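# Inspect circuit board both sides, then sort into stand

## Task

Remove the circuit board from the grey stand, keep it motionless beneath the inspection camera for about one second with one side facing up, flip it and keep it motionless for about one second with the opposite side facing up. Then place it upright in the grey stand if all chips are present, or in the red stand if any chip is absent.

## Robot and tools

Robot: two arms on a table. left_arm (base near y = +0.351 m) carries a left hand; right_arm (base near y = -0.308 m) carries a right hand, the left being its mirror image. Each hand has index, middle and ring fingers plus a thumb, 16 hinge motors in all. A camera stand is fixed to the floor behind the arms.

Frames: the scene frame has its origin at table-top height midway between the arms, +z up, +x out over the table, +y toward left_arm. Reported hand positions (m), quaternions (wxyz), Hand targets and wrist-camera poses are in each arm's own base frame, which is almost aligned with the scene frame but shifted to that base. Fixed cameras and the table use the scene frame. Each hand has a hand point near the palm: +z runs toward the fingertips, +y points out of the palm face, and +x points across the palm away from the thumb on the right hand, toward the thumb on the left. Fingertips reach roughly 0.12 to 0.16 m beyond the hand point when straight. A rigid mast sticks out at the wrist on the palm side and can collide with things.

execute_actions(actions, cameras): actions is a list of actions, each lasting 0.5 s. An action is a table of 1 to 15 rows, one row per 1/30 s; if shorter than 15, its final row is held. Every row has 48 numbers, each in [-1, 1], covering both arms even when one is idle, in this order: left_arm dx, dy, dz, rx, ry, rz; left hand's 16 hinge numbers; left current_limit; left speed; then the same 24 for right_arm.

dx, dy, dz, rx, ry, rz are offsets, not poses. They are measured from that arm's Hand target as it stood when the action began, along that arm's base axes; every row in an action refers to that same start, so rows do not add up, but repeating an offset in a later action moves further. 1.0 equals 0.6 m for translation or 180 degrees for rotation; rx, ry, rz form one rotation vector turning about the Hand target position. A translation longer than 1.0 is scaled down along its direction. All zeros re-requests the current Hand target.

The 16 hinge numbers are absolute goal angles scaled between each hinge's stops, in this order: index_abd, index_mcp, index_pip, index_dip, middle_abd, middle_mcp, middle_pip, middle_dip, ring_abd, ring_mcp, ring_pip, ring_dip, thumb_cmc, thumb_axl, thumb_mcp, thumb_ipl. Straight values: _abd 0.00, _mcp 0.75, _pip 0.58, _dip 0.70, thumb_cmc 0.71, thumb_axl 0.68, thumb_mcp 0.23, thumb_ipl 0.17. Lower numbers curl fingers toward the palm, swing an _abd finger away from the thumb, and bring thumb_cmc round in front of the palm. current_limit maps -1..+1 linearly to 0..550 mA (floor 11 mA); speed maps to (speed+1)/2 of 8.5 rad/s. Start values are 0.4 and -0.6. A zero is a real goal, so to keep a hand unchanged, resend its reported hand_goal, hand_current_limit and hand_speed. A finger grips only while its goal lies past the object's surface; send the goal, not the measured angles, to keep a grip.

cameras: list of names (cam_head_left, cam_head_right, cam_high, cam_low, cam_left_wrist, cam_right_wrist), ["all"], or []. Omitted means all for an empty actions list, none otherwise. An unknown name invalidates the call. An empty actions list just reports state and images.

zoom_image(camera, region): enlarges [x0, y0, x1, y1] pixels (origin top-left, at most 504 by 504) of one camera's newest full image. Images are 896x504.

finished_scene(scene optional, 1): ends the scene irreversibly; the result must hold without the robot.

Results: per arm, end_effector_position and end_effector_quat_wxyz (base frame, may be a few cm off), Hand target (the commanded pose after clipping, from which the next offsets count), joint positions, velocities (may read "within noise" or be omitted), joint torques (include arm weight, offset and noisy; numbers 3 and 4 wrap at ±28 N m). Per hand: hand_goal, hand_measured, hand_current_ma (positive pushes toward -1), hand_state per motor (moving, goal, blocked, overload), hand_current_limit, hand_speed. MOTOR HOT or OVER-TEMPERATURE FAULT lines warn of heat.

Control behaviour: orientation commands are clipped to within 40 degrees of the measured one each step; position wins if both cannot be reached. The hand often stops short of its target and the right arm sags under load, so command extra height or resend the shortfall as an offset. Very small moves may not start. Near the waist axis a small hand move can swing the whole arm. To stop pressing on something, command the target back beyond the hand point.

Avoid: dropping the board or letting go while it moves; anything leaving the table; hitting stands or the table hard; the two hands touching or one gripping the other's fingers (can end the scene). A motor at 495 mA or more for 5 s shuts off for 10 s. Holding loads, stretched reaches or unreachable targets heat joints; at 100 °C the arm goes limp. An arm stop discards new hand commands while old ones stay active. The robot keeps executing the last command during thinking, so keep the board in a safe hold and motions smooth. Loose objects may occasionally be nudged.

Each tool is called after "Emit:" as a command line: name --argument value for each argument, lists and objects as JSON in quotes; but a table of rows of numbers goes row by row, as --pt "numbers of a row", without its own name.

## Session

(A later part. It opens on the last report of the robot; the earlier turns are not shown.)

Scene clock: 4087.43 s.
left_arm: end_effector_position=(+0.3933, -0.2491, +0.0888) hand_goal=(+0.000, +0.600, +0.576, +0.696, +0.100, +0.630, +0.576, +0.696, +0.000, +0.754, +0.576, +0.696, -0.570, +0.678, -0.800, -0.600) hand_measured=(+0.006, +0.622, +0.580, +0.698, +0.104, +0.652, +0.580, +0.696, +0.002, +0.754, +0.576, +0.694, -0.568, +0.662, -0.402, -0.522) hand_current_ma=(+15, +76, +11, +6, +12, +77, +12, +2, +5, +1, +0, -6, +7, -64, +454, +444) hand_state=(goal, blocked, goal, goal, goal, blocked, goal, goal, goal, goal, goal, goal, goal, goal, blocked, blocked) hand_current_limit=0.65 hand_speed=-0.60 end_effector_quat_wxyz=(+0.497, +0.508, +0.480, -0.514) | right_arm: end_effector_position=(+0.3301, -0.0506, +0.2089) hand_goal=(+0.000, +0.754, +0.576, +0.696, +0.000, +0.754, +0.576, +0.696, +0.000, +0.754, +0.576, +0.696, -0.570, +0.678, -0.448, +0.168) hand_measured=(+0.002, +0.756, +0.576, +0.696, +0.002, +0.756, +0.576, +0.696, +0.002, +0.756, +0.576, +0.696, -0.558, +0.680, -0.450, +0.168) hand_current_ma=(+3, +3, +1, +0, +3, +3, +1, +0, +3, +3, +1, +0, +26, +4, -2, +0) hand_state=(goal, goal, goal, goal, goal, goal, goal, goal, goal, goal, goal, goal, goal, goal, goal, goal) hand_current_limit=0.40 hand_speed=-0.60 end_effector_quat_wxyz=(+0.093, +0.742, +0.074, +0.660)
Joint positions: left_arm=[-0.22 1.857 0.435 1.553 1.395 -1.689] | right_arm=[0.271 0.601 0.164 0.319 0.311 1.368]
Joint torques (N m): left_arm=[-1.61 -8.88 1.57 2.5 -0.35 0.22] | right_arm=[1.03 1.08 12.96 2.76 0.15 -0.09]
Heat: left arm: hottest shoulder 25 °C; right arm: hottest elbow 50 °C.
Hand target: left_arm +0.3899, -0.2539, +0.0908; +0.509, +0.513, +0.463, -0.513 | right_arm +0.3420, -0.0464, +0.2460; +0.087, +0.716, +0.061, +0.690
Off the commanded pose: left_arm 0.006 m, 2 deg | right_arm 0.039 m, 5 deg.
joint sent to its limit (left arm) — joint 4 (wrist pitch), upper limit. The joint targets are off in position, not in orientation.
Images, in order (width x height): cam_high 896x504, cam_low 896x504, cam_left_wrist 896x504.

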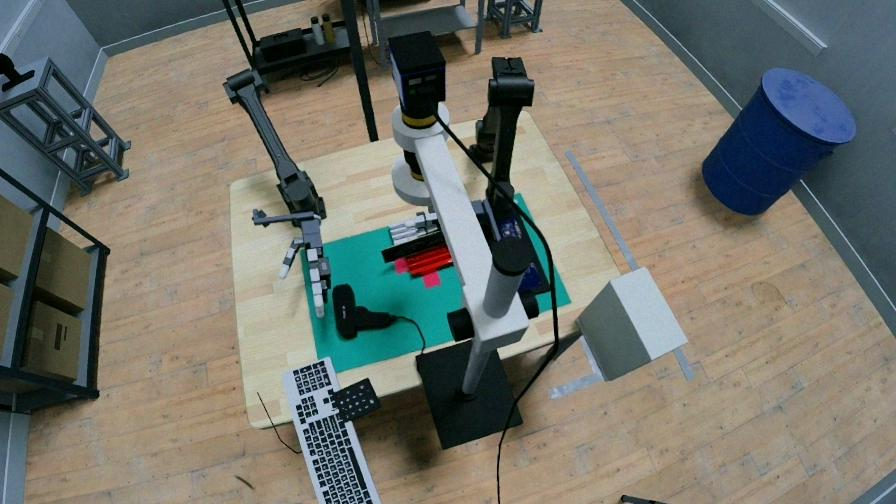

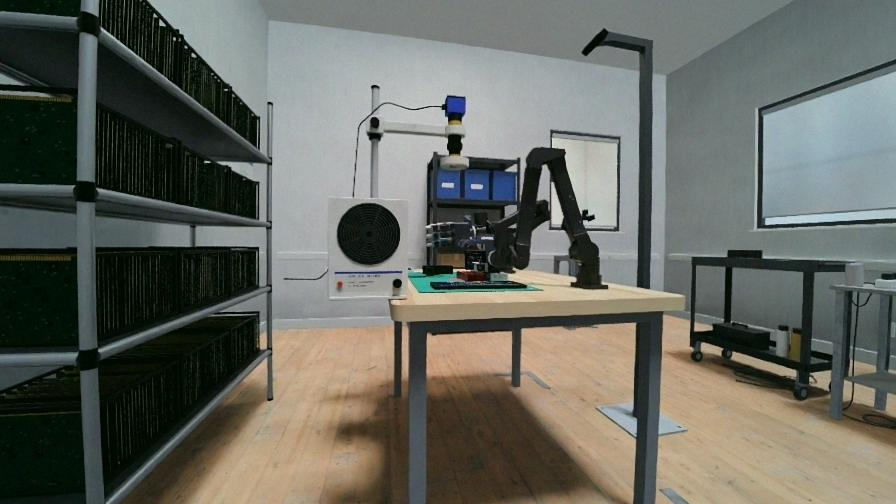

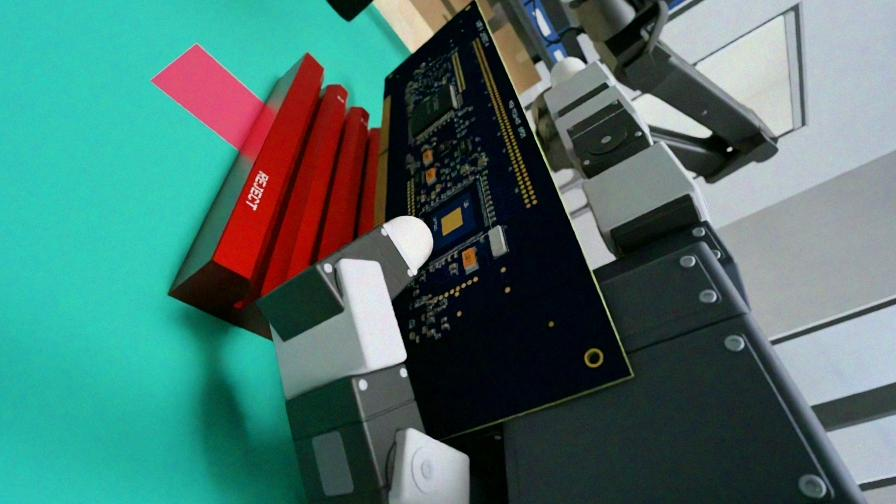

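Emit:
zoom_image --camera "cam_high" --region '[400, 248, 428, 278]'

Emit:
execute_actions --actions '[[[-0.002,0,-0.008,0,0.0,0,0,0.6,0.576,0.696,0.1,0.63,0.576,0.696,0,0.754,0.576,0.696,-0.571,0.678,-0.8,-0.6,0.65,-0.6,0,0,0,0,0,0,0,0.754,0.576,0.696,0,0.754,0.576,0.696,0,0.754,0.576,0.696,-0.571,0.678,-0.449,0.168,0.4,-0.6]]]' --cameras '["cam_left_wrist","cam_high","cam_low"]'

Emit:
zoom_image --camera "cam_left_wrist" --region '[280, 75, 390, 205]'

Emit:
zoom_image --camera "cam_high" --region '[380, 230, 450, 285]'

Emit:
zoom_image --camera "cam_low" --region '[440, 240, 520, 295]'

Scaled by 16.800 from the camera's 896x504 image, which has a finer 1280x720 frame.

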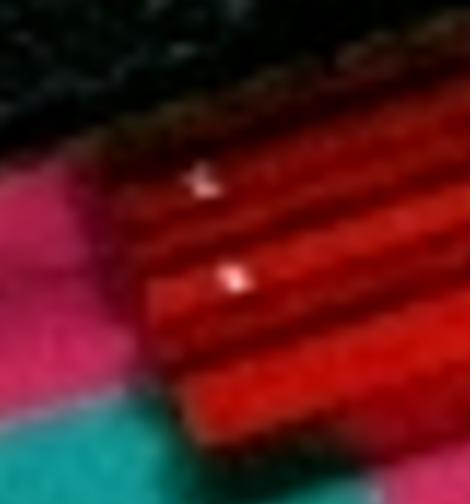

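Scene clock: 4096.50 s.
left_arm: end_effector_position=(+0.3933, -0.2488, +0.0844) hand_goal=(+0.000, +0.600, +0.576, +0.696, +0.100, +0.630, +0.576, +0.696, +0.000, +0.754, +0.576, +0.696, -0.570, +0.678, -0.800, -0.600) hand_measured=(+0.006, +0.622, +0.580, +0.698, +0.104, +0.652, +0.580, +0.696, +0.002, +0.754, +0.576, +0.694, -0.568, +0.662, -0.402, -0.522) hand_current_ma=(+15, +76, +11, +6, +12, +77, +12, +2, +5, +1, +0, -6, +7, -64, +454, +444) hand_state=(goal, blocked, goal, goal, goal, blocked, goal, goal, goal, goal, goal, goal, goal, goal, blocked, blocked) hand_current_limit=0.65 hand_speed=-0.60 end_effector_quat_wxyz=(+0.497, +0.509, +0.480, -0.513) | right_arm: end_effector_position=(+0.3301, -0.0506, +0.2089) hand_goal=(+0.000, +0.754, +0.576, +0.696, +0.000, +0.754, +0.576, +0.696, +0.000, +0.754, +0.576, +0.696, -0.570, +0.678, -0.448, +0.168) hand_measured=(+0.002, +0.756, +0.576, +0.696, +0.002, +0.756, +0.576, +0.696, +0.002, +0.756, +0.576, +0.696, -0.558, +0.680, -0.450, +0.168) hand_current_ma=(+3, +3, +1, +0, +3, +3, +1, +0, +3, +3, +1, +0, +26, +4, -2, +0) hand_state=(goal, goal, goal, goal, goal, goal, goal, goal, goal, goal, goal, goal, goal, goal, goal, goal) hand_current_limit=0.40 hand_speed=-0.60 end_effector_quat_wxyz=(+0.093, +0.742, +0.074, +0.660)
Joint positions: left_arm=[-0.22 1.871 0.435 1.553 1.393 -1.673] | right_arm=[0.271 0.601 0.164 0.319 0.311 1.368]
Joint torques (N m): left_arm=[-1.73 -9 1.29 2.5 -0.33 0.22] | right_arm=[1.85 1.49 12.89 2.88 0.11 -0.13]
Heat: left arm: hottest shoulder 25 °C; right arm: hottest elbow 50 °C.
Hand target: left_arm +0.3887, -0.2539, +0.0860; +0.509, +0.513, +0.463, -0.513 | right_arm +0.3420, -0.0464, +0.2460; +0.087, +0.716, +0.061, +0.690
Off the commanded pose: left_arm 0.007 m, 2 deg | right_arm 0.039 m, 5 deg.
joint sent to its limit (left arm) — joint 4 (wrist pitch), upper limit. The joint targets are off in position, not in orientation.
Images, in order (width x height): cam_high 896x504, cam_low 896x504, cam_left_wrist 896x504.

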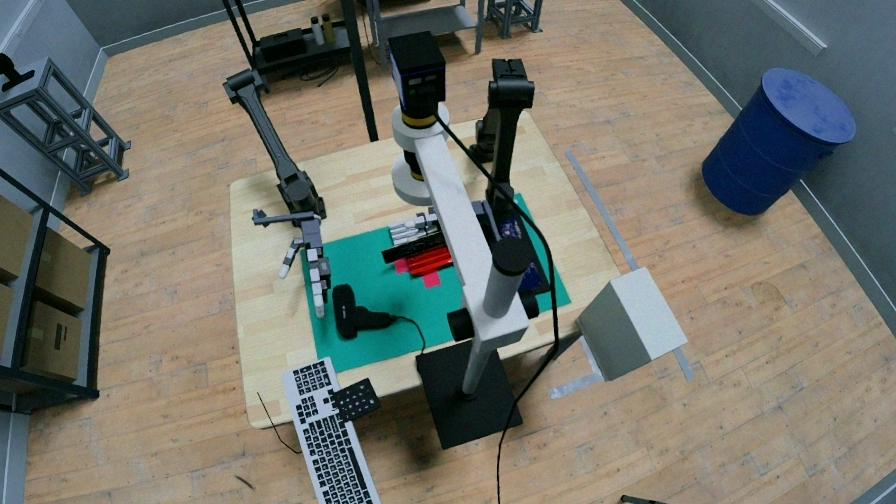

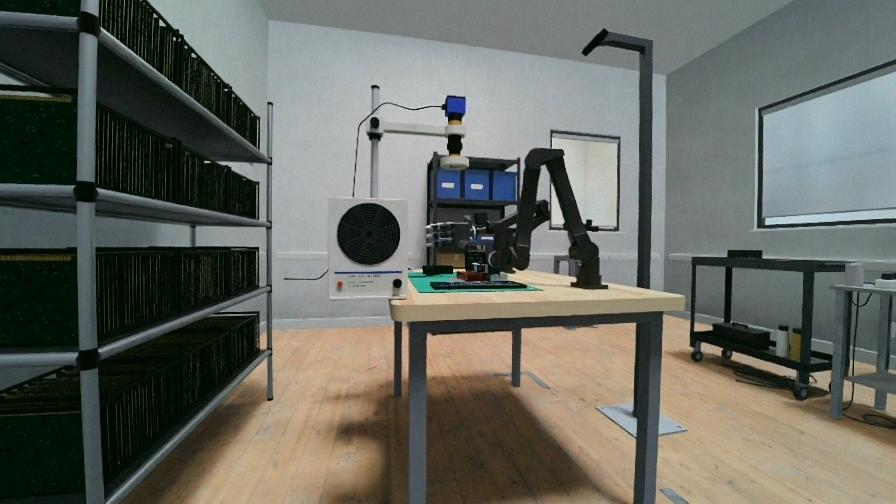

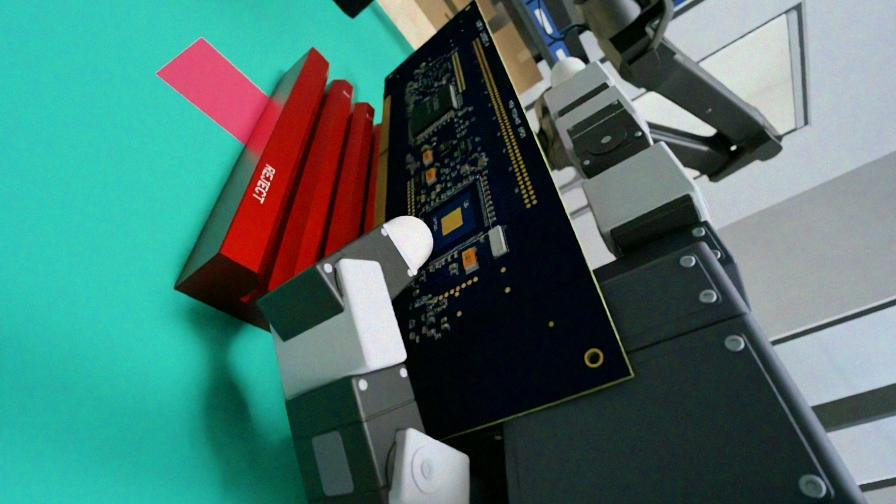

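Scaled by 3.877 from the camera's 896x504 image, which has a finer 1280x720 frame.

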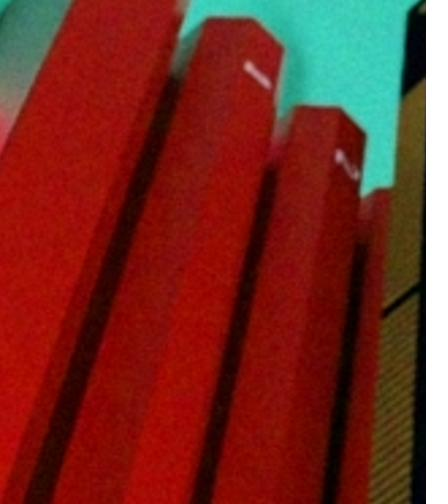

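Scaled by 7.200 from the camera's 896x504 image, which has a finer 1280x720 frame.

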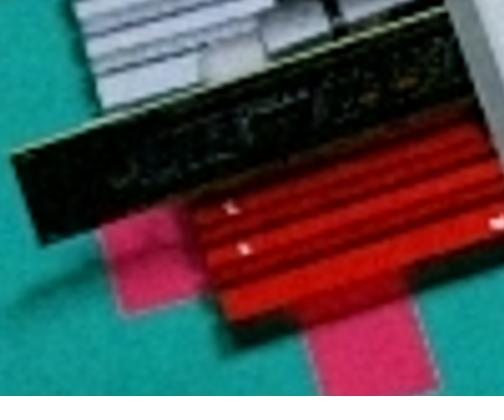

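Scaled by 6.300 from the camera's 896x504 image, which has a finer 1280x720 frame.

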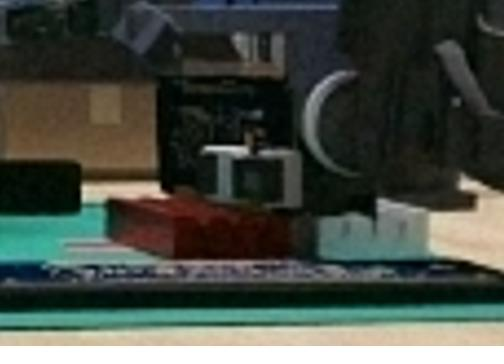

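Emit:
execute_actions --actions '[[[-0.007,0,0.0,0,0.0,0,0,0.6,0.576,0.696,0.1,0.63,0.576,0.696,0,0.754,0.576,0.696,-0.571,0.678,-0.8,-0.6,0.65,-0.6,0,0,0,0,0,0,0,0.754,0.576,0.696,0,0.754,0.576,0.696,0,0.754,0.576,0.696,-0.571,0.678,-0.449,0.168,0.4,-0.6]]]' --cameras '["cam_left_wrist","cam_high","cam_low"]'

Emit:
zoom_image --camera "cam_left_wrist" --region '[280, 75, 390, 205]'

Emit:
zoom_image --camera "cam_high" --region '[380, 230, 450, 285]'

Emit:
zoom_image --camera "cam_low" --region '[440, 240, 520, 295]'

Scene clock: 4123.30 s.
left_arm: end_effector_position=(+0.3910, -0.2477, +0.0840) hand_goal=(+0.000, +0.600, +0.576, +0.696, +0.100, +0.630, +0.576, +0.696, +0.000, +0.754, +0.576, +0.696, -0.570, +0.678, -0.800, -0.600) hand_measured=(+0.006, +0.622, +0.580, +0.698, +0.104, +0.652, +0.580, +0.696, +0.002, +0.754, +0.576, +0.694, -0.568, +0.662, -0.402, -0.522) hand_current_ma=(+15, +76, +11, +6, +12, +77, +12, +2, +5, +1, +0, -6, +7, -64, +454, +444) hand_state=(goal, blocked, goal, goal, goal, blocked, goal, goal, goal, goal, goal, goal, goal, goal, blocked, blocked) hand_current_limit=0.65 hand_speed=-0.60 end_effector_quat_wxyz=(+0.500, +0.510, +0.480, -0.510) | right_arm: end_effector_position=(+0.3301, -0.0506, +0.2089) hand_goal=(+0.000, +0.754, +0.576, +0.696, +0.000, +0.754, +0.576, +0.696, +0.000, +0.754, +0.576, +0.696, -0.570, +0.678, -0.448, +0.168) hand_measured=(+0.002, +0.756, +0.576, +0.696, +0.002, +0.756, +0.576, +0.696, +0.002, +0.756, +0.576, +0.696, -0.558, +0.680, -0.450, +0.168) hand_current_ma=(+3, +3, +1, +0, +3, +3, +1, +0, +3, +3, +1, +0, +26, +4, -2, +0) hand_state=(goal, goal, goal, goal, goal, goal, goal, goal, goal, goal, goal, goal, goal, goal, goal, goal) hand_current_limit=0.40 hand_speed=-0.60 end_effector_quat_wxyz=(+0.093, +0.742, +0.074, +0.660)
Joint positions: left_arm=[-0.22 1.871 0.426 1.556 1.389 -1.66] | right_arm=[0.271 0.601 0.164 0.319 0.311 1.368]
Joint torques (N m): left_arm=[-2.02 -9.29 1.09 2.37 -0.2 0.16] | right_arm=[1.26 1.14 12.92 2.82 0.12 -0.11]
Heat: left arm: hottest shoulder 25 °C; right arm: hottest elbow 50 °C.
Hand target: left_arm +0.3845, -0.2539, +0.0860; +0.509, +0.513, +0.463, -0.513 | right_arm +0.3420, -0.0464, +0.2460; +0.087, +0.716, +0.061, +0.690
Off the commanded pose: left_arm 0.009 m, 2 deg | right_arm 0.039 m, 5 deg.
joint sent to its limit (left arm) — joint 4 (wrist pitch), upper limit. The joint targets are off in position, not in orientation.
Images, in order (width x height): cam_high 896x504, cam_low 896x504, cam_left_wrist 896x504.

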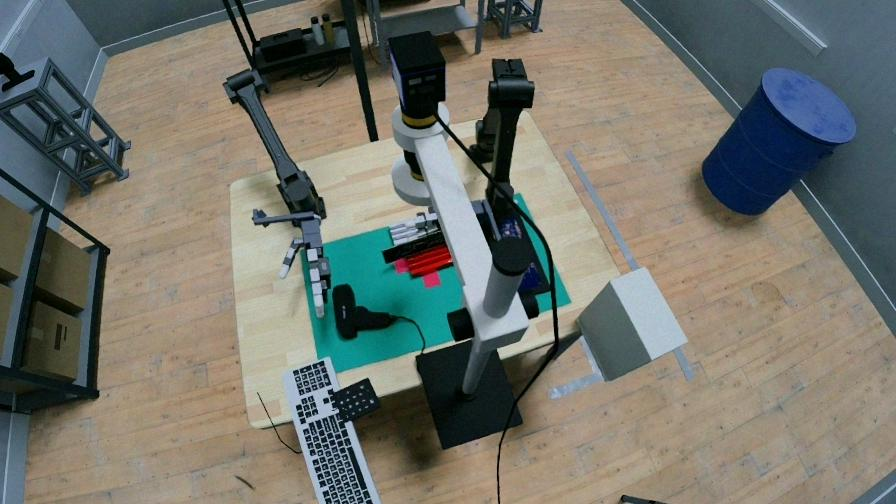

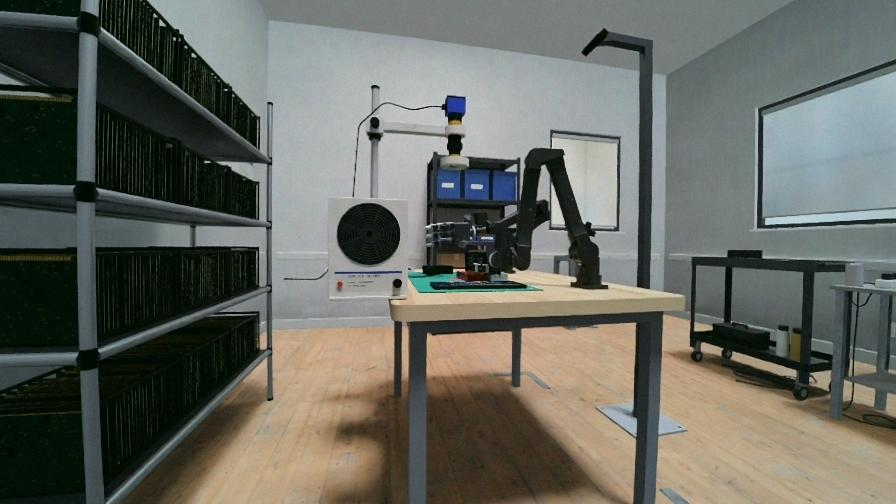

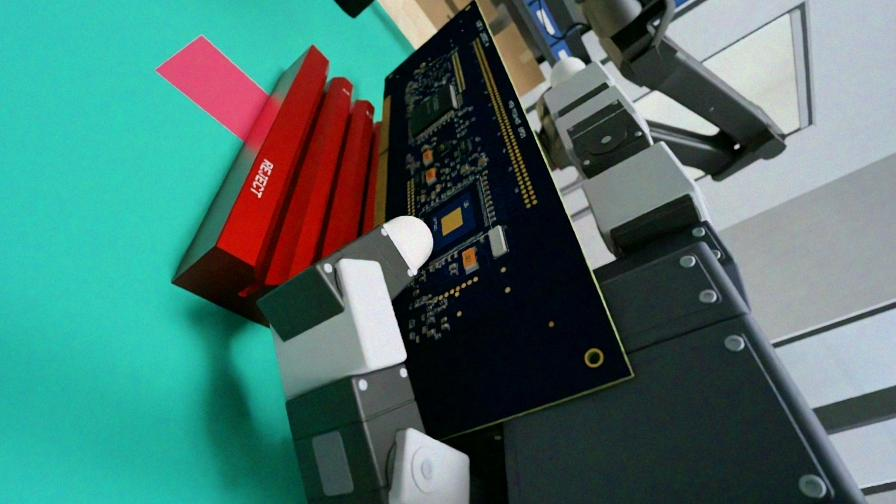

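Scaled by 3.877 from the camera's 896x504 image, which has a finer 1280x720 frame.

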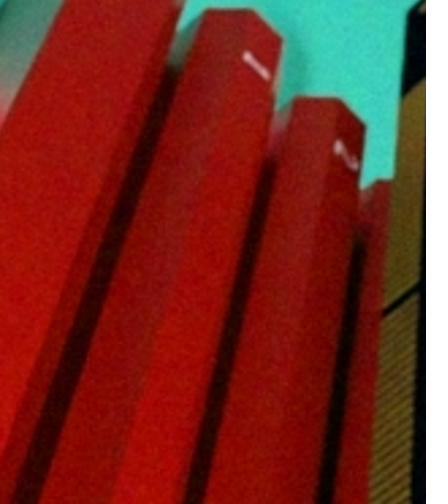

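Scaled by 7.200 from the camera's 896x504 image, which has a finer 1280x720 frame.

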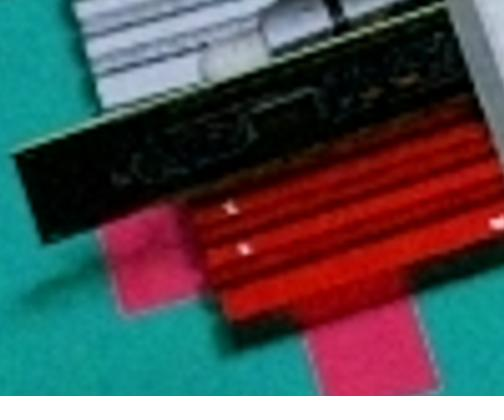

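Scaled by 6.300 from the camera's 896x504 image, which has a finer 1280x720 frame.

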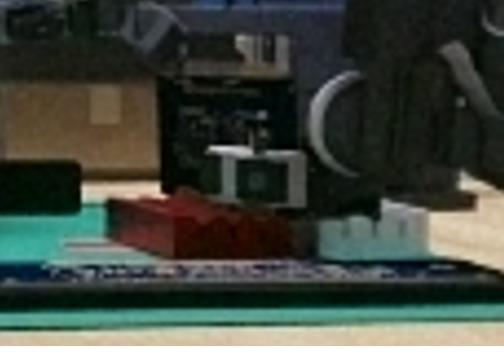

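Emit:
execute_actions --actions '[[[-0.007,0,0.0,0,0.008,0,0,0.6,0.576,0.696,0.1,0.63,0.576,0.696,0,0.754,0.576,0.696,-0.571,0.678,-0.8,-0.6,0.65,-0.6,0,0,0,0,0,0,0,0.754,0.576,0.696,0,0.754,0.576,0.696,0,0.754,0.576,0.696,-0.571,0.678,-0.449,0.168,0.4,-0.6]]]' --cameras '["cam_left_wrist","cam_high","cam_low"]'

Emit:
zoom_image --camera "cam_left_wrist" --region '[280, 75, 390, 205]'

Emit:
zoom_image --camera "cam_high" --region '[380, 230, 450, 285]'

Emit:
zoom_image --camera "cam_low" --region '[440, 240, 520, 295]'

Scene clock: 4133.47 s.
left_arm: end_effector_position=(+0.3914, -0.2460, +0.0834) hand_goal=(+0.000, +0.600, +0.576, +0.696, +0.100, +0.630, +0.576, +0.696, +0.000, +0.754, +0.576, +0.696, -0.570, +0.678, -0.800, -0.600) hand_measured=(+0.006, +0.622, +0.580, +0.698, +0.104, +0.652, +0.580, +0.696, +0.002, +0.754, +0.576, +0.694, -0.568, +0.662, -0.402, -0.522) hand_current_ma=(+15, +76, +11, +6, +12, +77, +12, +2, +5, +1, +0, -6, +7, -64, +454, +444) hand_state=(goal, blocked, goal, goal, goal, blocked, goal, goal, goal, goal, goal, goal, goal, goal, blocked, blocked) hand_current_limit=0.65 hand_speed=-0.60 end_effector_quat_wxyz=(+0.504, +0.505, +0.484, -0.507) | right_arm: end_effector_position=(+0.3301, -0.0506, +0.2089) hand_goal=(+0.000, +0.754, +0.576, +0.696, +0.000, +0.754, +0.576, +0.696, +0.000, +0.754, +0.576, +0.696, -0.570, +0.678, -0.448, +0.168) hand_measured=(+0.002, +0.756, +0.576, +0.696, +0.002, +0.756, +0.576, +0.696, +0.002, +0.756, +0.576, +0.696, -0.558, +0.680, -0.450, +0.168) hand_current_ma=(+3, +3, +1, +0, +3, +3, +1, +0, +3, +3, +1, +0, +26, +4, -2, +0) hand_state=(goal, goal, goal, goal, goal, goal, goal, goal, goal, goal, goal, goal, goal, goal, goal, goal) hand_current_limit=0.40 hand_speed=-0.60 end_effector_quat_wxyz=(+0.093, +0.742, +0.074, +0.660)
Joint positions: left_arm=[-0.22 1.871 0.42 1.56 1.373 -1.66] | right_arm=[0.271 0.601 0.164 0.319 0.311 1.368]
Joint torques (N m): left_arm=[-2.2 -10.17 0.66 2.29 -0.06 -0.05] | right_arm=[0.79 2.14 12.96 2.99 0.11 -0.1]
Heat: left arm: hottest shoulder 25 °C; right arm: hottest elbow 50 °C.
Hand target: left_arm +0.3803, -0.2539, +0.0860; +0.503, +0.507, +0.470, -0.519 | right_arm +0.3420, -0.0464, +0.2460; +0.087, +0.716, +0.061, +0.690
Off the commanded pose: left_arm 0.014 m, 2 deg | right_arm 0.039 m, 5 deg.
joint sent to its limit (left arm) — joint 4 (wrist pitch), upper limit. The joint targets are off in position, not in orientation.
Images, in order (width x height): cam_high 896x504, cam_low 896x504, cam_left_wrist 896x504.

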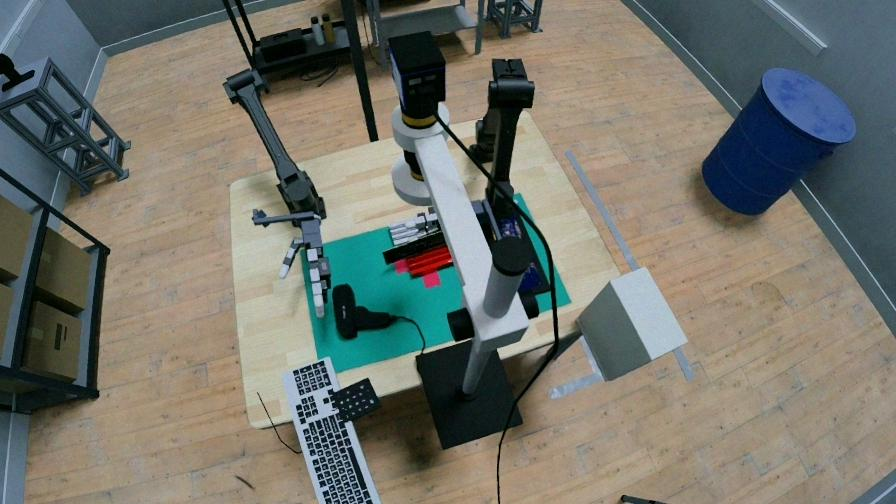

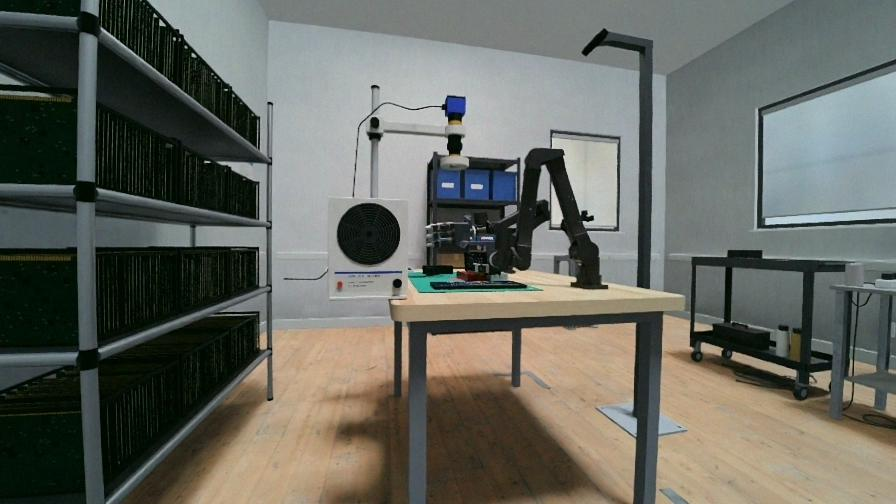

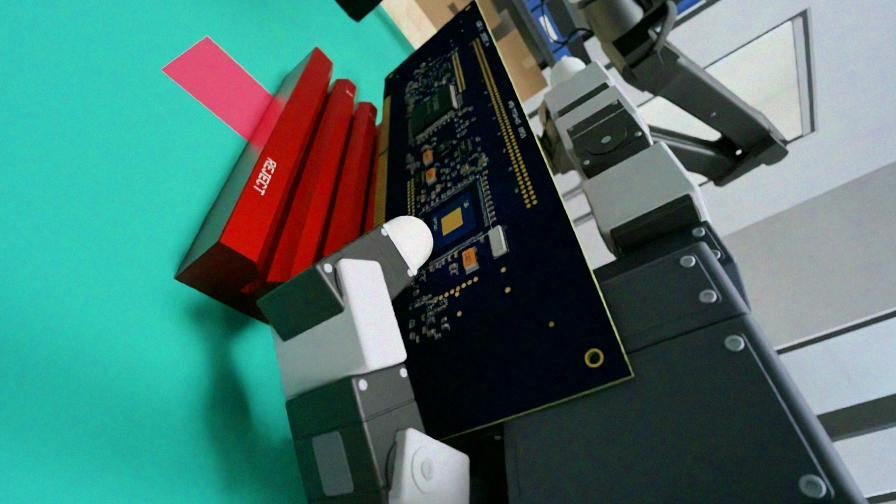

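Scaled by 3.877 from the camera's 896x504 image, which has a finer 1280x720 frame.

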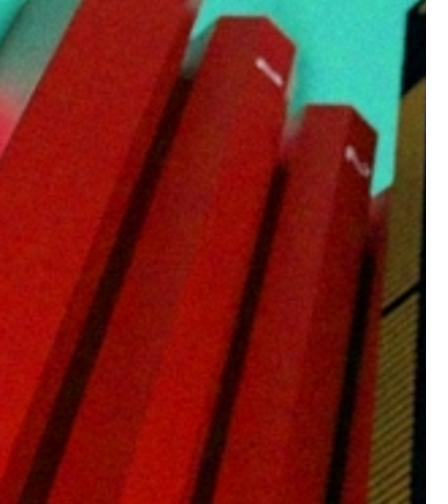

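Scaled by 7.200 from the camera's 896x504 image, which has a finer 1280x720 frame.

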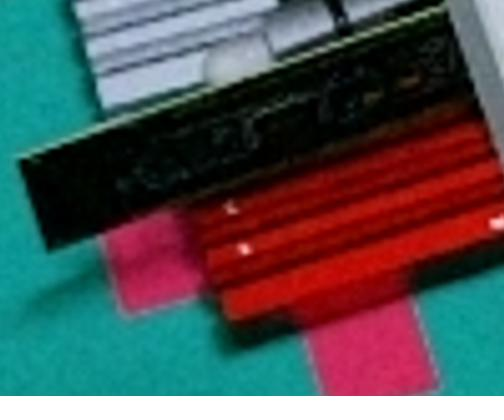

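Scaled by 6.300 from the camera's 896x504 image, which has a finer 1280x720 frame.

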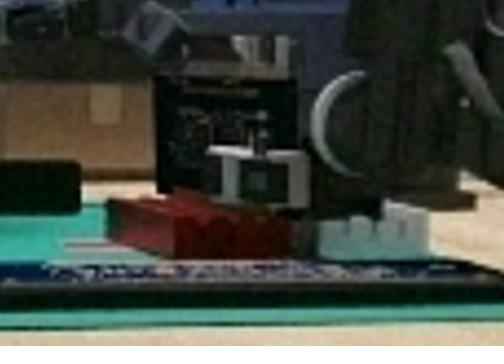

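Emit:
execute_actions --actions '[[[0.0,-0.01,0.0,0,0.006,-0.008,0,0.6,0.576,0.696,0.1,0.63,0.576,0.696,0,0.754,0.576,0.696,-0.571,0.678,-0.8,-0.6,0.65,-0.6,0,0,0,0,0,0,0,0.754,0.576,0.696,0,0.754,0.576,0.696,0,0.754,0.576,0.696,-0.571,0.678,-0.449,0.168,0.4,-0.6]]]' --cameras '["cam_left_wrist","cam_high","cam_low"]'

Emit:
zoom_image --camera "cam_left_wrist" --region '[280, 75, 390, 205]'

Emit:
zoom_image --camera "cam_high" --region '[380, 230, 450, 285]'

Emit:
zoom_image --camera "cam_low" --region '[440, 240, 520, 295]'

Scene clock: 4147.93 s.
left_arm: end_effector_position=(+0.3904, -0.2464, +0.0835) hand_goal=(+0.000, +0.600, +0.576, +0.696, +0.100, +0.630, +0.576, +0.696, +0.000, +0.754, +0.576, +0.696, -0.570, +0.678, -0.800, -0.600) hand_measured=(+0.006, +0.622, +0.580, +0.698, +0.106, +0.652, +0.580, +0.696, +0.002, +0.754, +0.576, +0.694, -0.568, +0.662, -0.402, -0.522) hand_current_ma=(+15, +76, +11, +6, +13, +77, +12, +2, +5, +1, +0, -6, +7, -64, +454, +444) hand_state=(goal, blocked, goal, goal, goal, blocked, goal, goal, goal, goal, goal, goal, goal, goal, blocked, blocked) hand_current_limit=0.65 hand_speed=-0.60 end_effector_quat_wxyz=(+0.501, +0.504, +0.484, -0.510) | right_arm: end_effector_position=(+0.3301, -0.0506, +0.2089) hand_goal=(+0.000, +0.754, +0.576, +0.696, +0.000, +0.754, +0.576, +0.696, +0.000, +0.754, +0.576, +0.696, -0.570, +0.678, -0.448, +0.168) hand_measured=(+0.002, +0.756, +0.576, +0.696, +0.002, +0.756, +0.576, +0.696, +0.002, +0.756, +0.576, +0.696, -0.558, +0.680, -0.450, +0.168) hand_current_ma=(+3, +3, +1, +0, +3, +3, +1, +0, +3, +3, +1, +0, +26, +4, -2, +0) hand_state=(goal, goal, goal, goal, goal, goal, goal, goal, goal, goal, goal, goal, goal, goal, goal, goal) hand_current_limit=0.40 hand_speed=-0.60 end_effector_quat_wxyz=(+0.093, +0.742, +0.074, +0.660)
Joint positions: left_arm=[-0.22 1.871 0.42 1.566 1.378 -1.672] | right_arm=[0.271 0.601 0.164 0.319 0.311 1.368]
Joint torques (N m): left_arm=[-2.9 -10.11 1.76 2.02 0.42 -0.16] | right_arm=[1.67 1.49 13.03 2.84 0.11 -0.08]
Heat: left arm: hottest shoulder 25 °C; right arm: hottest elbow 50 °C.
Hand target: left_arm +0.3803, -0.2599, +0.0860; +0.492, +0.508, +0.468, -0.530 | right_arm +0.3420, -0.0464, +0.2460; +0.087, +0.716, +0.061, +0.690
Off the commanded pose: left_arm 0.017 m, 3 deg | right_arm 0.039 m, 5 deg.
joint sent to its limit (left arm) — joint 4 (wrist pitch), upper limit. The joint targets are off in position, not in orientation.
Images, in order (width x height): cam_high 896x504, cam_low 896x504, cam_left_wrist 896x504.

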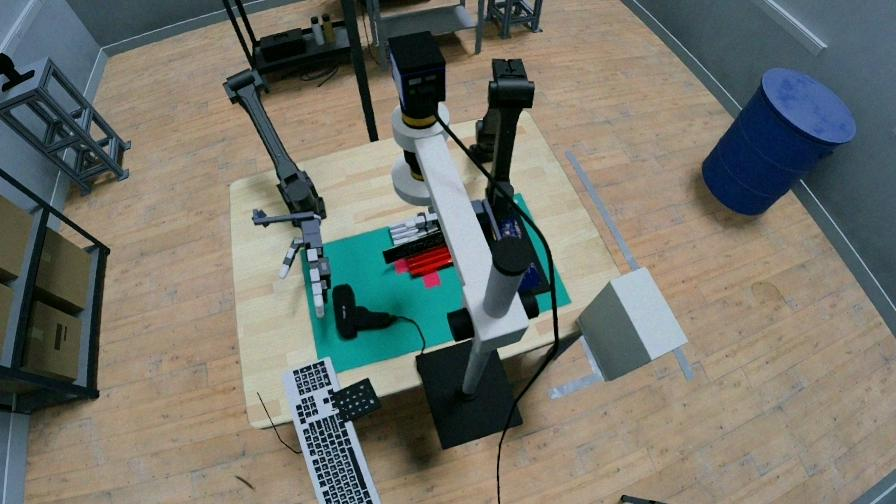

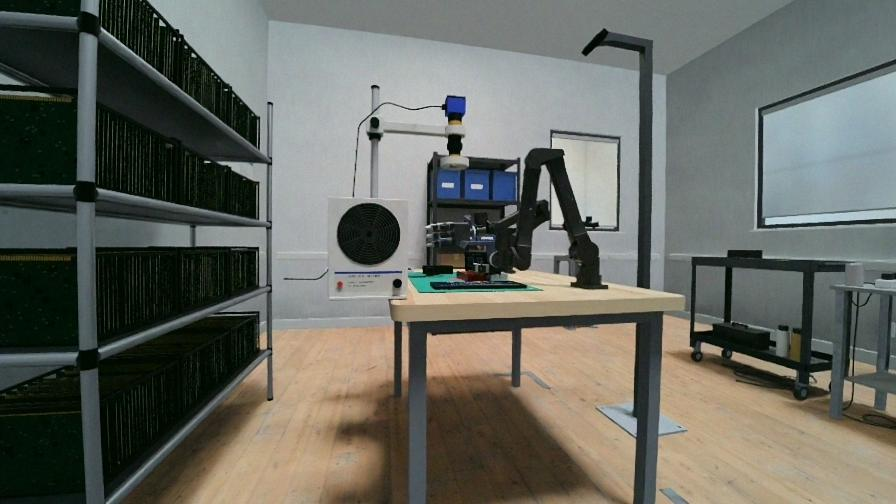

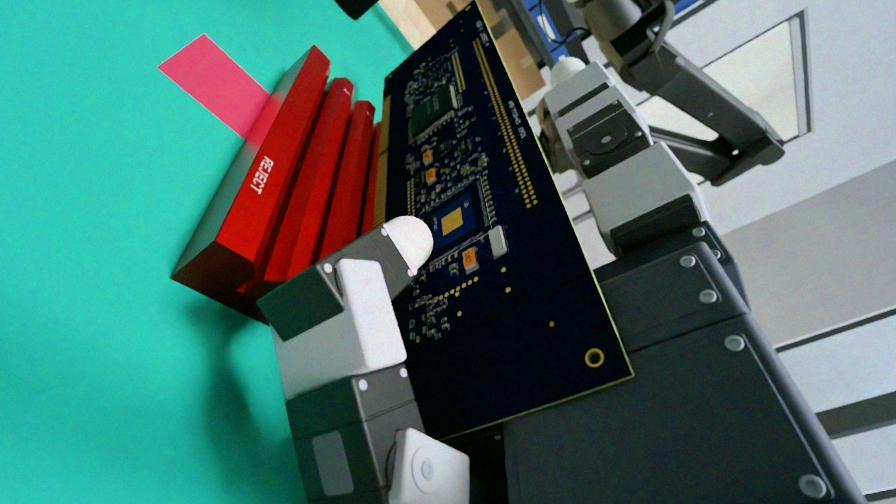

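Scaled by 3.877 from the camera's 896x504 image, which has a finer 1280x720 frame.

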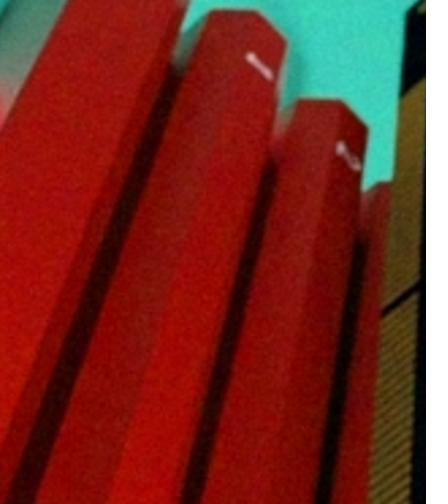

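Scaled by 7.200 from the camera's 896x504 image, which has a finer 1280x720 frame.

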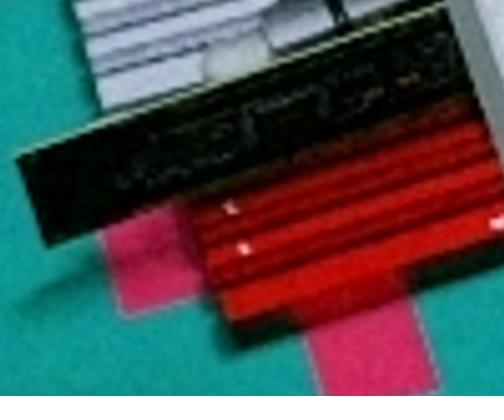

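Scaled by 6.300 from the camera's 896x504 image, which has a finer 1280x720 frame.

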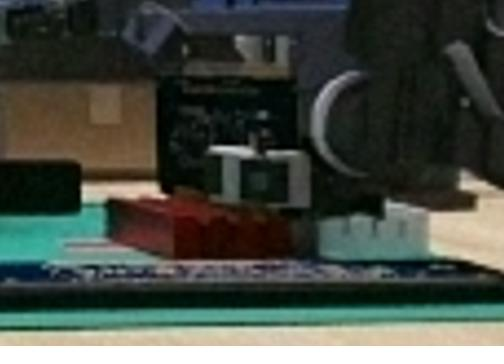

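Emit:
execute_actions --actions '[[[0.0,-0.006,0.0,0,0.0,-0.006,0,0.6,0.576,0.696,0.1,0.63,0.576,0.696,0,0.754,0.576,0.696,-0.571,0.678,-0.8,-0.6,0.65,-0.6,0,0,0,0,0,0,0,0.754,0.576,0.696,0,0.754,0.576,0.696,0,0.754,0.576,0.696,-0.571,0.678,-0.449,0.168,0.4,-0.6]]]' --cameras '["cam_left_wrist","cam_high"]'

Emit:
zoom_image --camera "cam_left_wrist" --region '[280, 75, 390, 205]'

Emit:
zoom_image --camera "cam_high" --region '[380, 230, 450, 285]'

Scene clock: 4157.10 s.
left_arm: end_effector_position=(+0.3898, -0.2474, +0.0842) hand_goal=(+0.000, +0.600, +0.576, +0.696, +0.100, +0.630, +0.576, +0.696, +0.000, +0.754, +0.576, +0.696, -0.570, +0.678, -0.800, -0.600) hand_measured=(+0.006, +0.620, +0.580, +0.698, +0.106, +0.652, +0.580, +0.696, +0.002, +0.754, +0.576, +0.694, -0.568, +0.662, -0.402, -0.522) hand_current_ma=(+15, +75, +11, +6, +13, +77, +12, +2, +5, +1, +0, -6, +7, -64, +454, +444) hand_state=(goal, blocked, goal, goal, goal, blocked, goal, goal, goal, goal, goal, goal, goal, goal, blocked, blocked) hand_current_limit=0.65 hand_speed=-0.60 end_effector_quat_wxyz=(+0.499, +0.507, +0.482, -0.512) | right_arm: end_effector_position=(+0.3301, -0.0506, +0.2089) hand_goal=(+0.000, +0.754, +0.576, +0.696, +0.000, +0.754, +0.576, +0.696, +0.000, +0.754, +0.576, +0.696, -0.570, +0.678, -0.448, +0.168) hand_measured=(+0.002, +0.756, +0.576, +0.696, +0.002, +0.756, +0.576, +0.696, +0.002, +0.756, +0.576, +0.696, -0.558, +0.680, -0.450, +0.168) hand_current_ma=(+3, +3, +1, +0, +3, +3, +1, +0, +3, +3, +1, +0, +26, +4, -2, +0) hand_state=(goal, goal, goal, goal, goal, goal, goal, goal, goal, goal, goal, goal, goal, goal, goal, goal) hand_current_limit=0.40 hand_speed=-0.60 end_effector_quat_wxyz=(+0.093, +0.742, +0.074, +0.660)
Joint positions: left_arm=[-0.22 1.871 0.423 1.569 1.387 -1.676] | right_arm=[0.271 0.601 0.164 0.319 0.311 1.368]
Joint torques (N m): left_arm=[-3.37 -9.82 2.37 1.92 0.62 -0.17] | right_arm=[1.2 0.97 13.01 2.81 0.12 -0.11]
Heat: left arm: hottest shoulder 25 °C; right arm: hottest elbow 50 °C.
Hand target: left_arm +0.3803, -0.2635, +0.0860; +0.487, +0.512, +0.463, -0.535 | right_arm +0.3420, -0.0464, +0.2460; +0.087, +0.716, +0.061, +0.690
Off the commanded pose: left_arm 0.019 m, 4 deg | right_arm 0.039 m, 5 deg.
joint sent to its limit (left arm) — joint 4 (wrist pitch), upper limit. The joint targets are off in position, not in orientation.
Images, in order (width x height): cam_high 896x504, cam_left_wrist 896x504.

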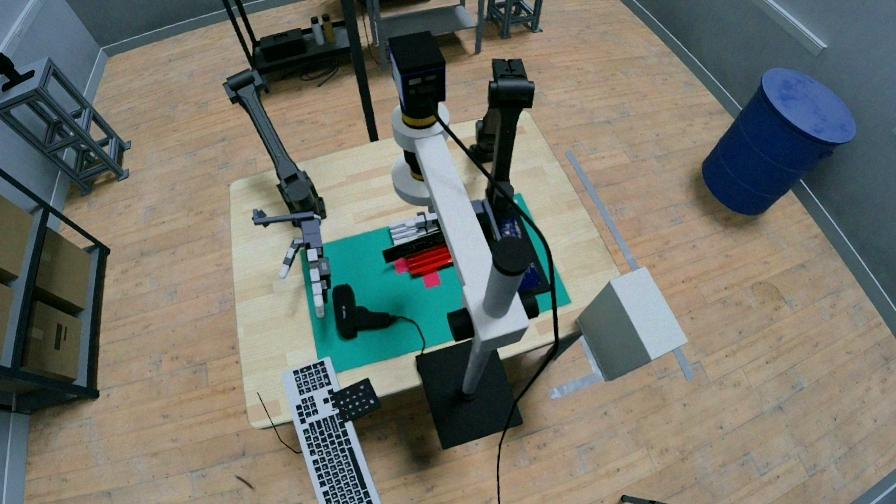

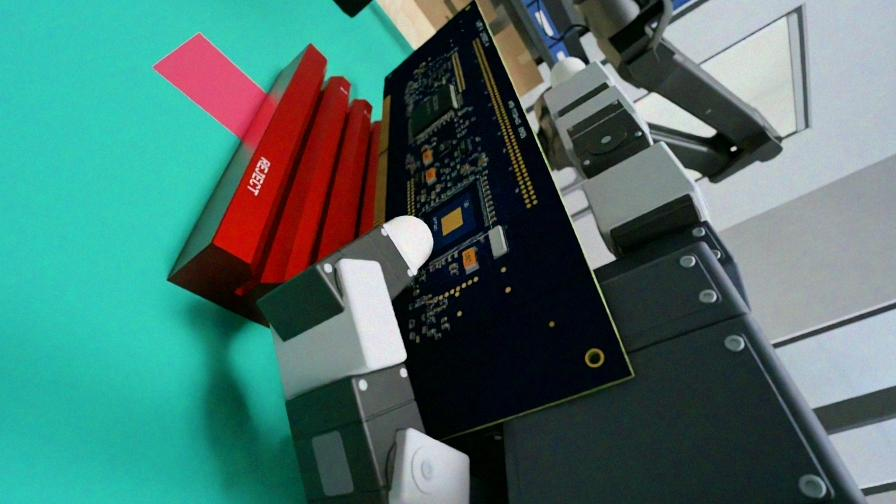

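Scaled by 3.877 from the camera's 896x504 image, which has a finer 1280x720 frame.

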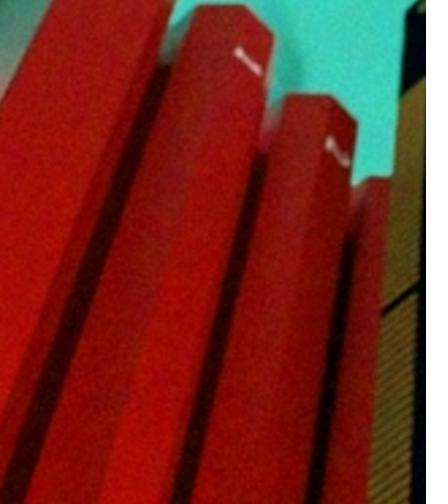

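Scaled by 7.200 from the camera's 896x504 image, which has a finer 1280x720 frame.

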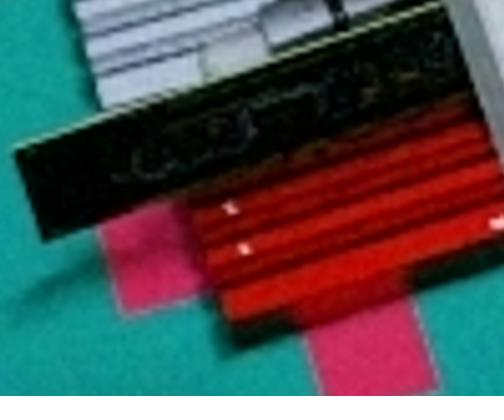

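Emit:
execute_actions --actions '[[[0.007,0.004,0.0,0,0.0,-0.014,0,0.6,0.576,0.696,0.1,0.63,0.576,0.696,0,0.754,0.576,0.696,-0.571,0.678,-0.8,-0.6,0.65,-0.6,0,0,0,0,0,0,0,0.754,0.576,0.696,0,0.754,0.576,0.696,0,0.754,0.576,0.696,-0.571,0.678,-0.449,0.168,0.4,-0.6]]]' --cameras '["cam_left_wrist","cam_high"]'

Emit:
zoom_image --camera "cam_left_wrist" --region '[280, 75, 390, 205]'

Emit:
zoom_image --camera "cam_high" --region '[380, 230, 450, 285]'

Scene clock: 4172.70 s.
left_arm: end_effector_position=(+0.3787, -0.2548, +0.0820) hand_goal=(+0.000, +0.600, +0.576, +0.696, +0.100, +0.630, +0.576, +0.696, +0.000, +0.754, +0.576, +0.696, -0.570, +0.678, -0.800, -0.600) hand_measured=(+0.004, +0.616, +0.580, +0.698, +0.106, +0.644, +0.580, +0.696, +0.002, +0.754, +0.576, +0.694, -0.568, +0.662, -0.400, -0.522) hand_current_ma=(+11, +53, +11, +6, +13, +51, +10, +2, +5, +0, +0, -6, +7, -66, +454, +441) hand_state=(goal, goal, goal, goal, goal, goal, goal, goal, goal, goal, goal, goal, goal, goal, blocked, blocked) hand_current_limit=0.65 hand_speed=-0.60 end_effector_quat_wxyz=(+0.467, +0.523, +0.469, -0.537) | right_arm: end_effector_position=(+0.3301, -0.0506, +0.2089) hand_goal=(+0.000, +0.754, +0.576, +0.696, +0.000, +0.754, +0.576, +0.696, +0.000, +0.754, +0.576, +0.696, -0.570, +0.678, -0.448, +0.168) hand_measured=(+0.002, +0.756, +0.576, +0.696, +0.002, +0.756, +0.576, +0.696, +0.002, +0.756, +0.576, +0.696, -0.558, +0.680, -0.450, +0.168) hand_current_ma=(+3, +3, +1, +0, +3, +3, +1, +0, +3, +3, +1, +0, +26, +4, -2, +0) hand_state=(goal, goal, goal, goal, goal, goal, goal, goal, goal, goal, goal, goal, goal, goal, goal, goal) hand_current_limit=0.40 hand_speed=-0.60 end_effector_quat_wxyz=(+0.093, +0.742, +0.074, +0.660)
Joint positions: left_arm=[-0.222 1.871 0.437 1.569 1.471 -1.719] | right_arm=[0.271 0.601 0.164 0.319 0.311 1.368]
Joint torques (N m): left_arm=[-1.38 -9.17 3.47 1.83 0.06 -0.07] | right_arm=[0.97 1.26 12.92 2.95 0.1 -0.16]
Heat: left arm: hottest shoulder 25 °C; right arm: hottest elbow 50 °C.
Hand target: left_arm +0.3845, -0.2611, +0.0860; +0.475, +0.522, +0.452, -0.545 | right_arm +0.3420, -0.0464, +0.2460; +0.087, +0.716, +0.061, +0.690
Off the commanded pose: left_arm 0.009 m, 2 deg | right_arm 0.039 m, 5 deg.
joint sent to its limit (left arm) — joint 4 (wrist pitch), upper limit. The joint targets are off in position, not in orientation.
Images, in order (width x height): cam_high 896x504, cam_left_wrist 896x504.

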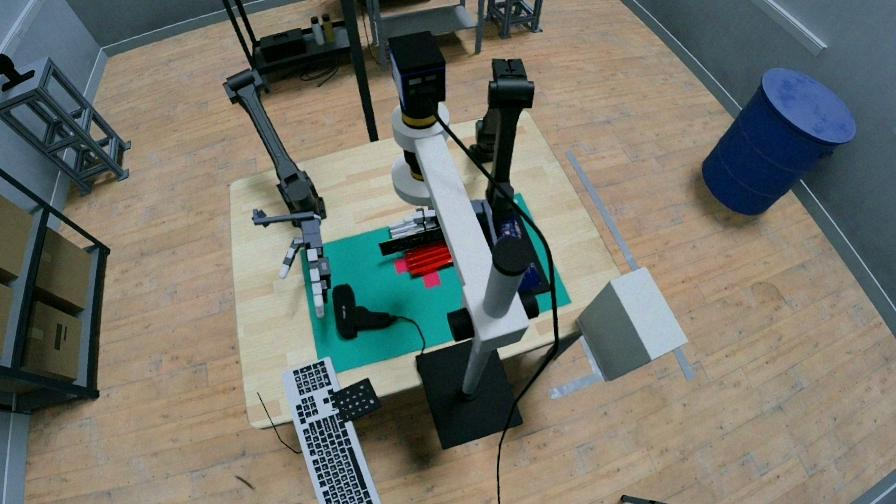

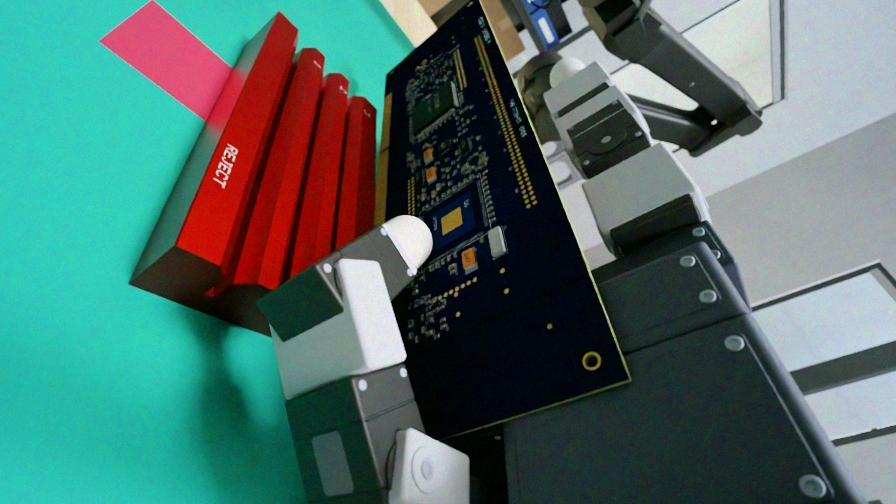

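Scaled by 3.877 from the camera's 896x504 image, which has a finer 1280x720 frame.

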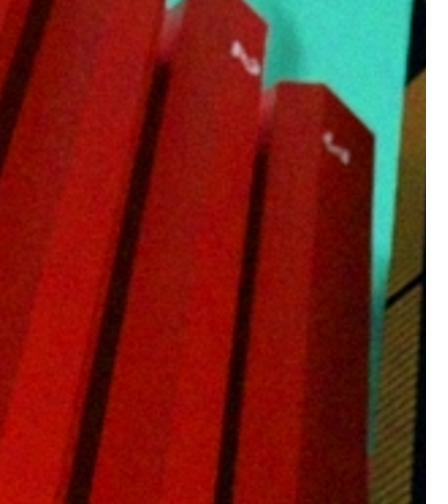

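Scaled by 7.200 from the camera's 896x504 image, which has a finer 1280x720 frame.

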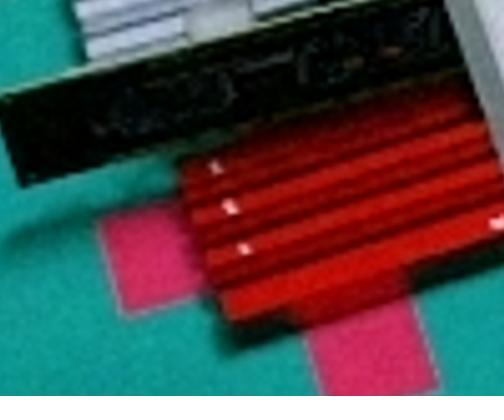

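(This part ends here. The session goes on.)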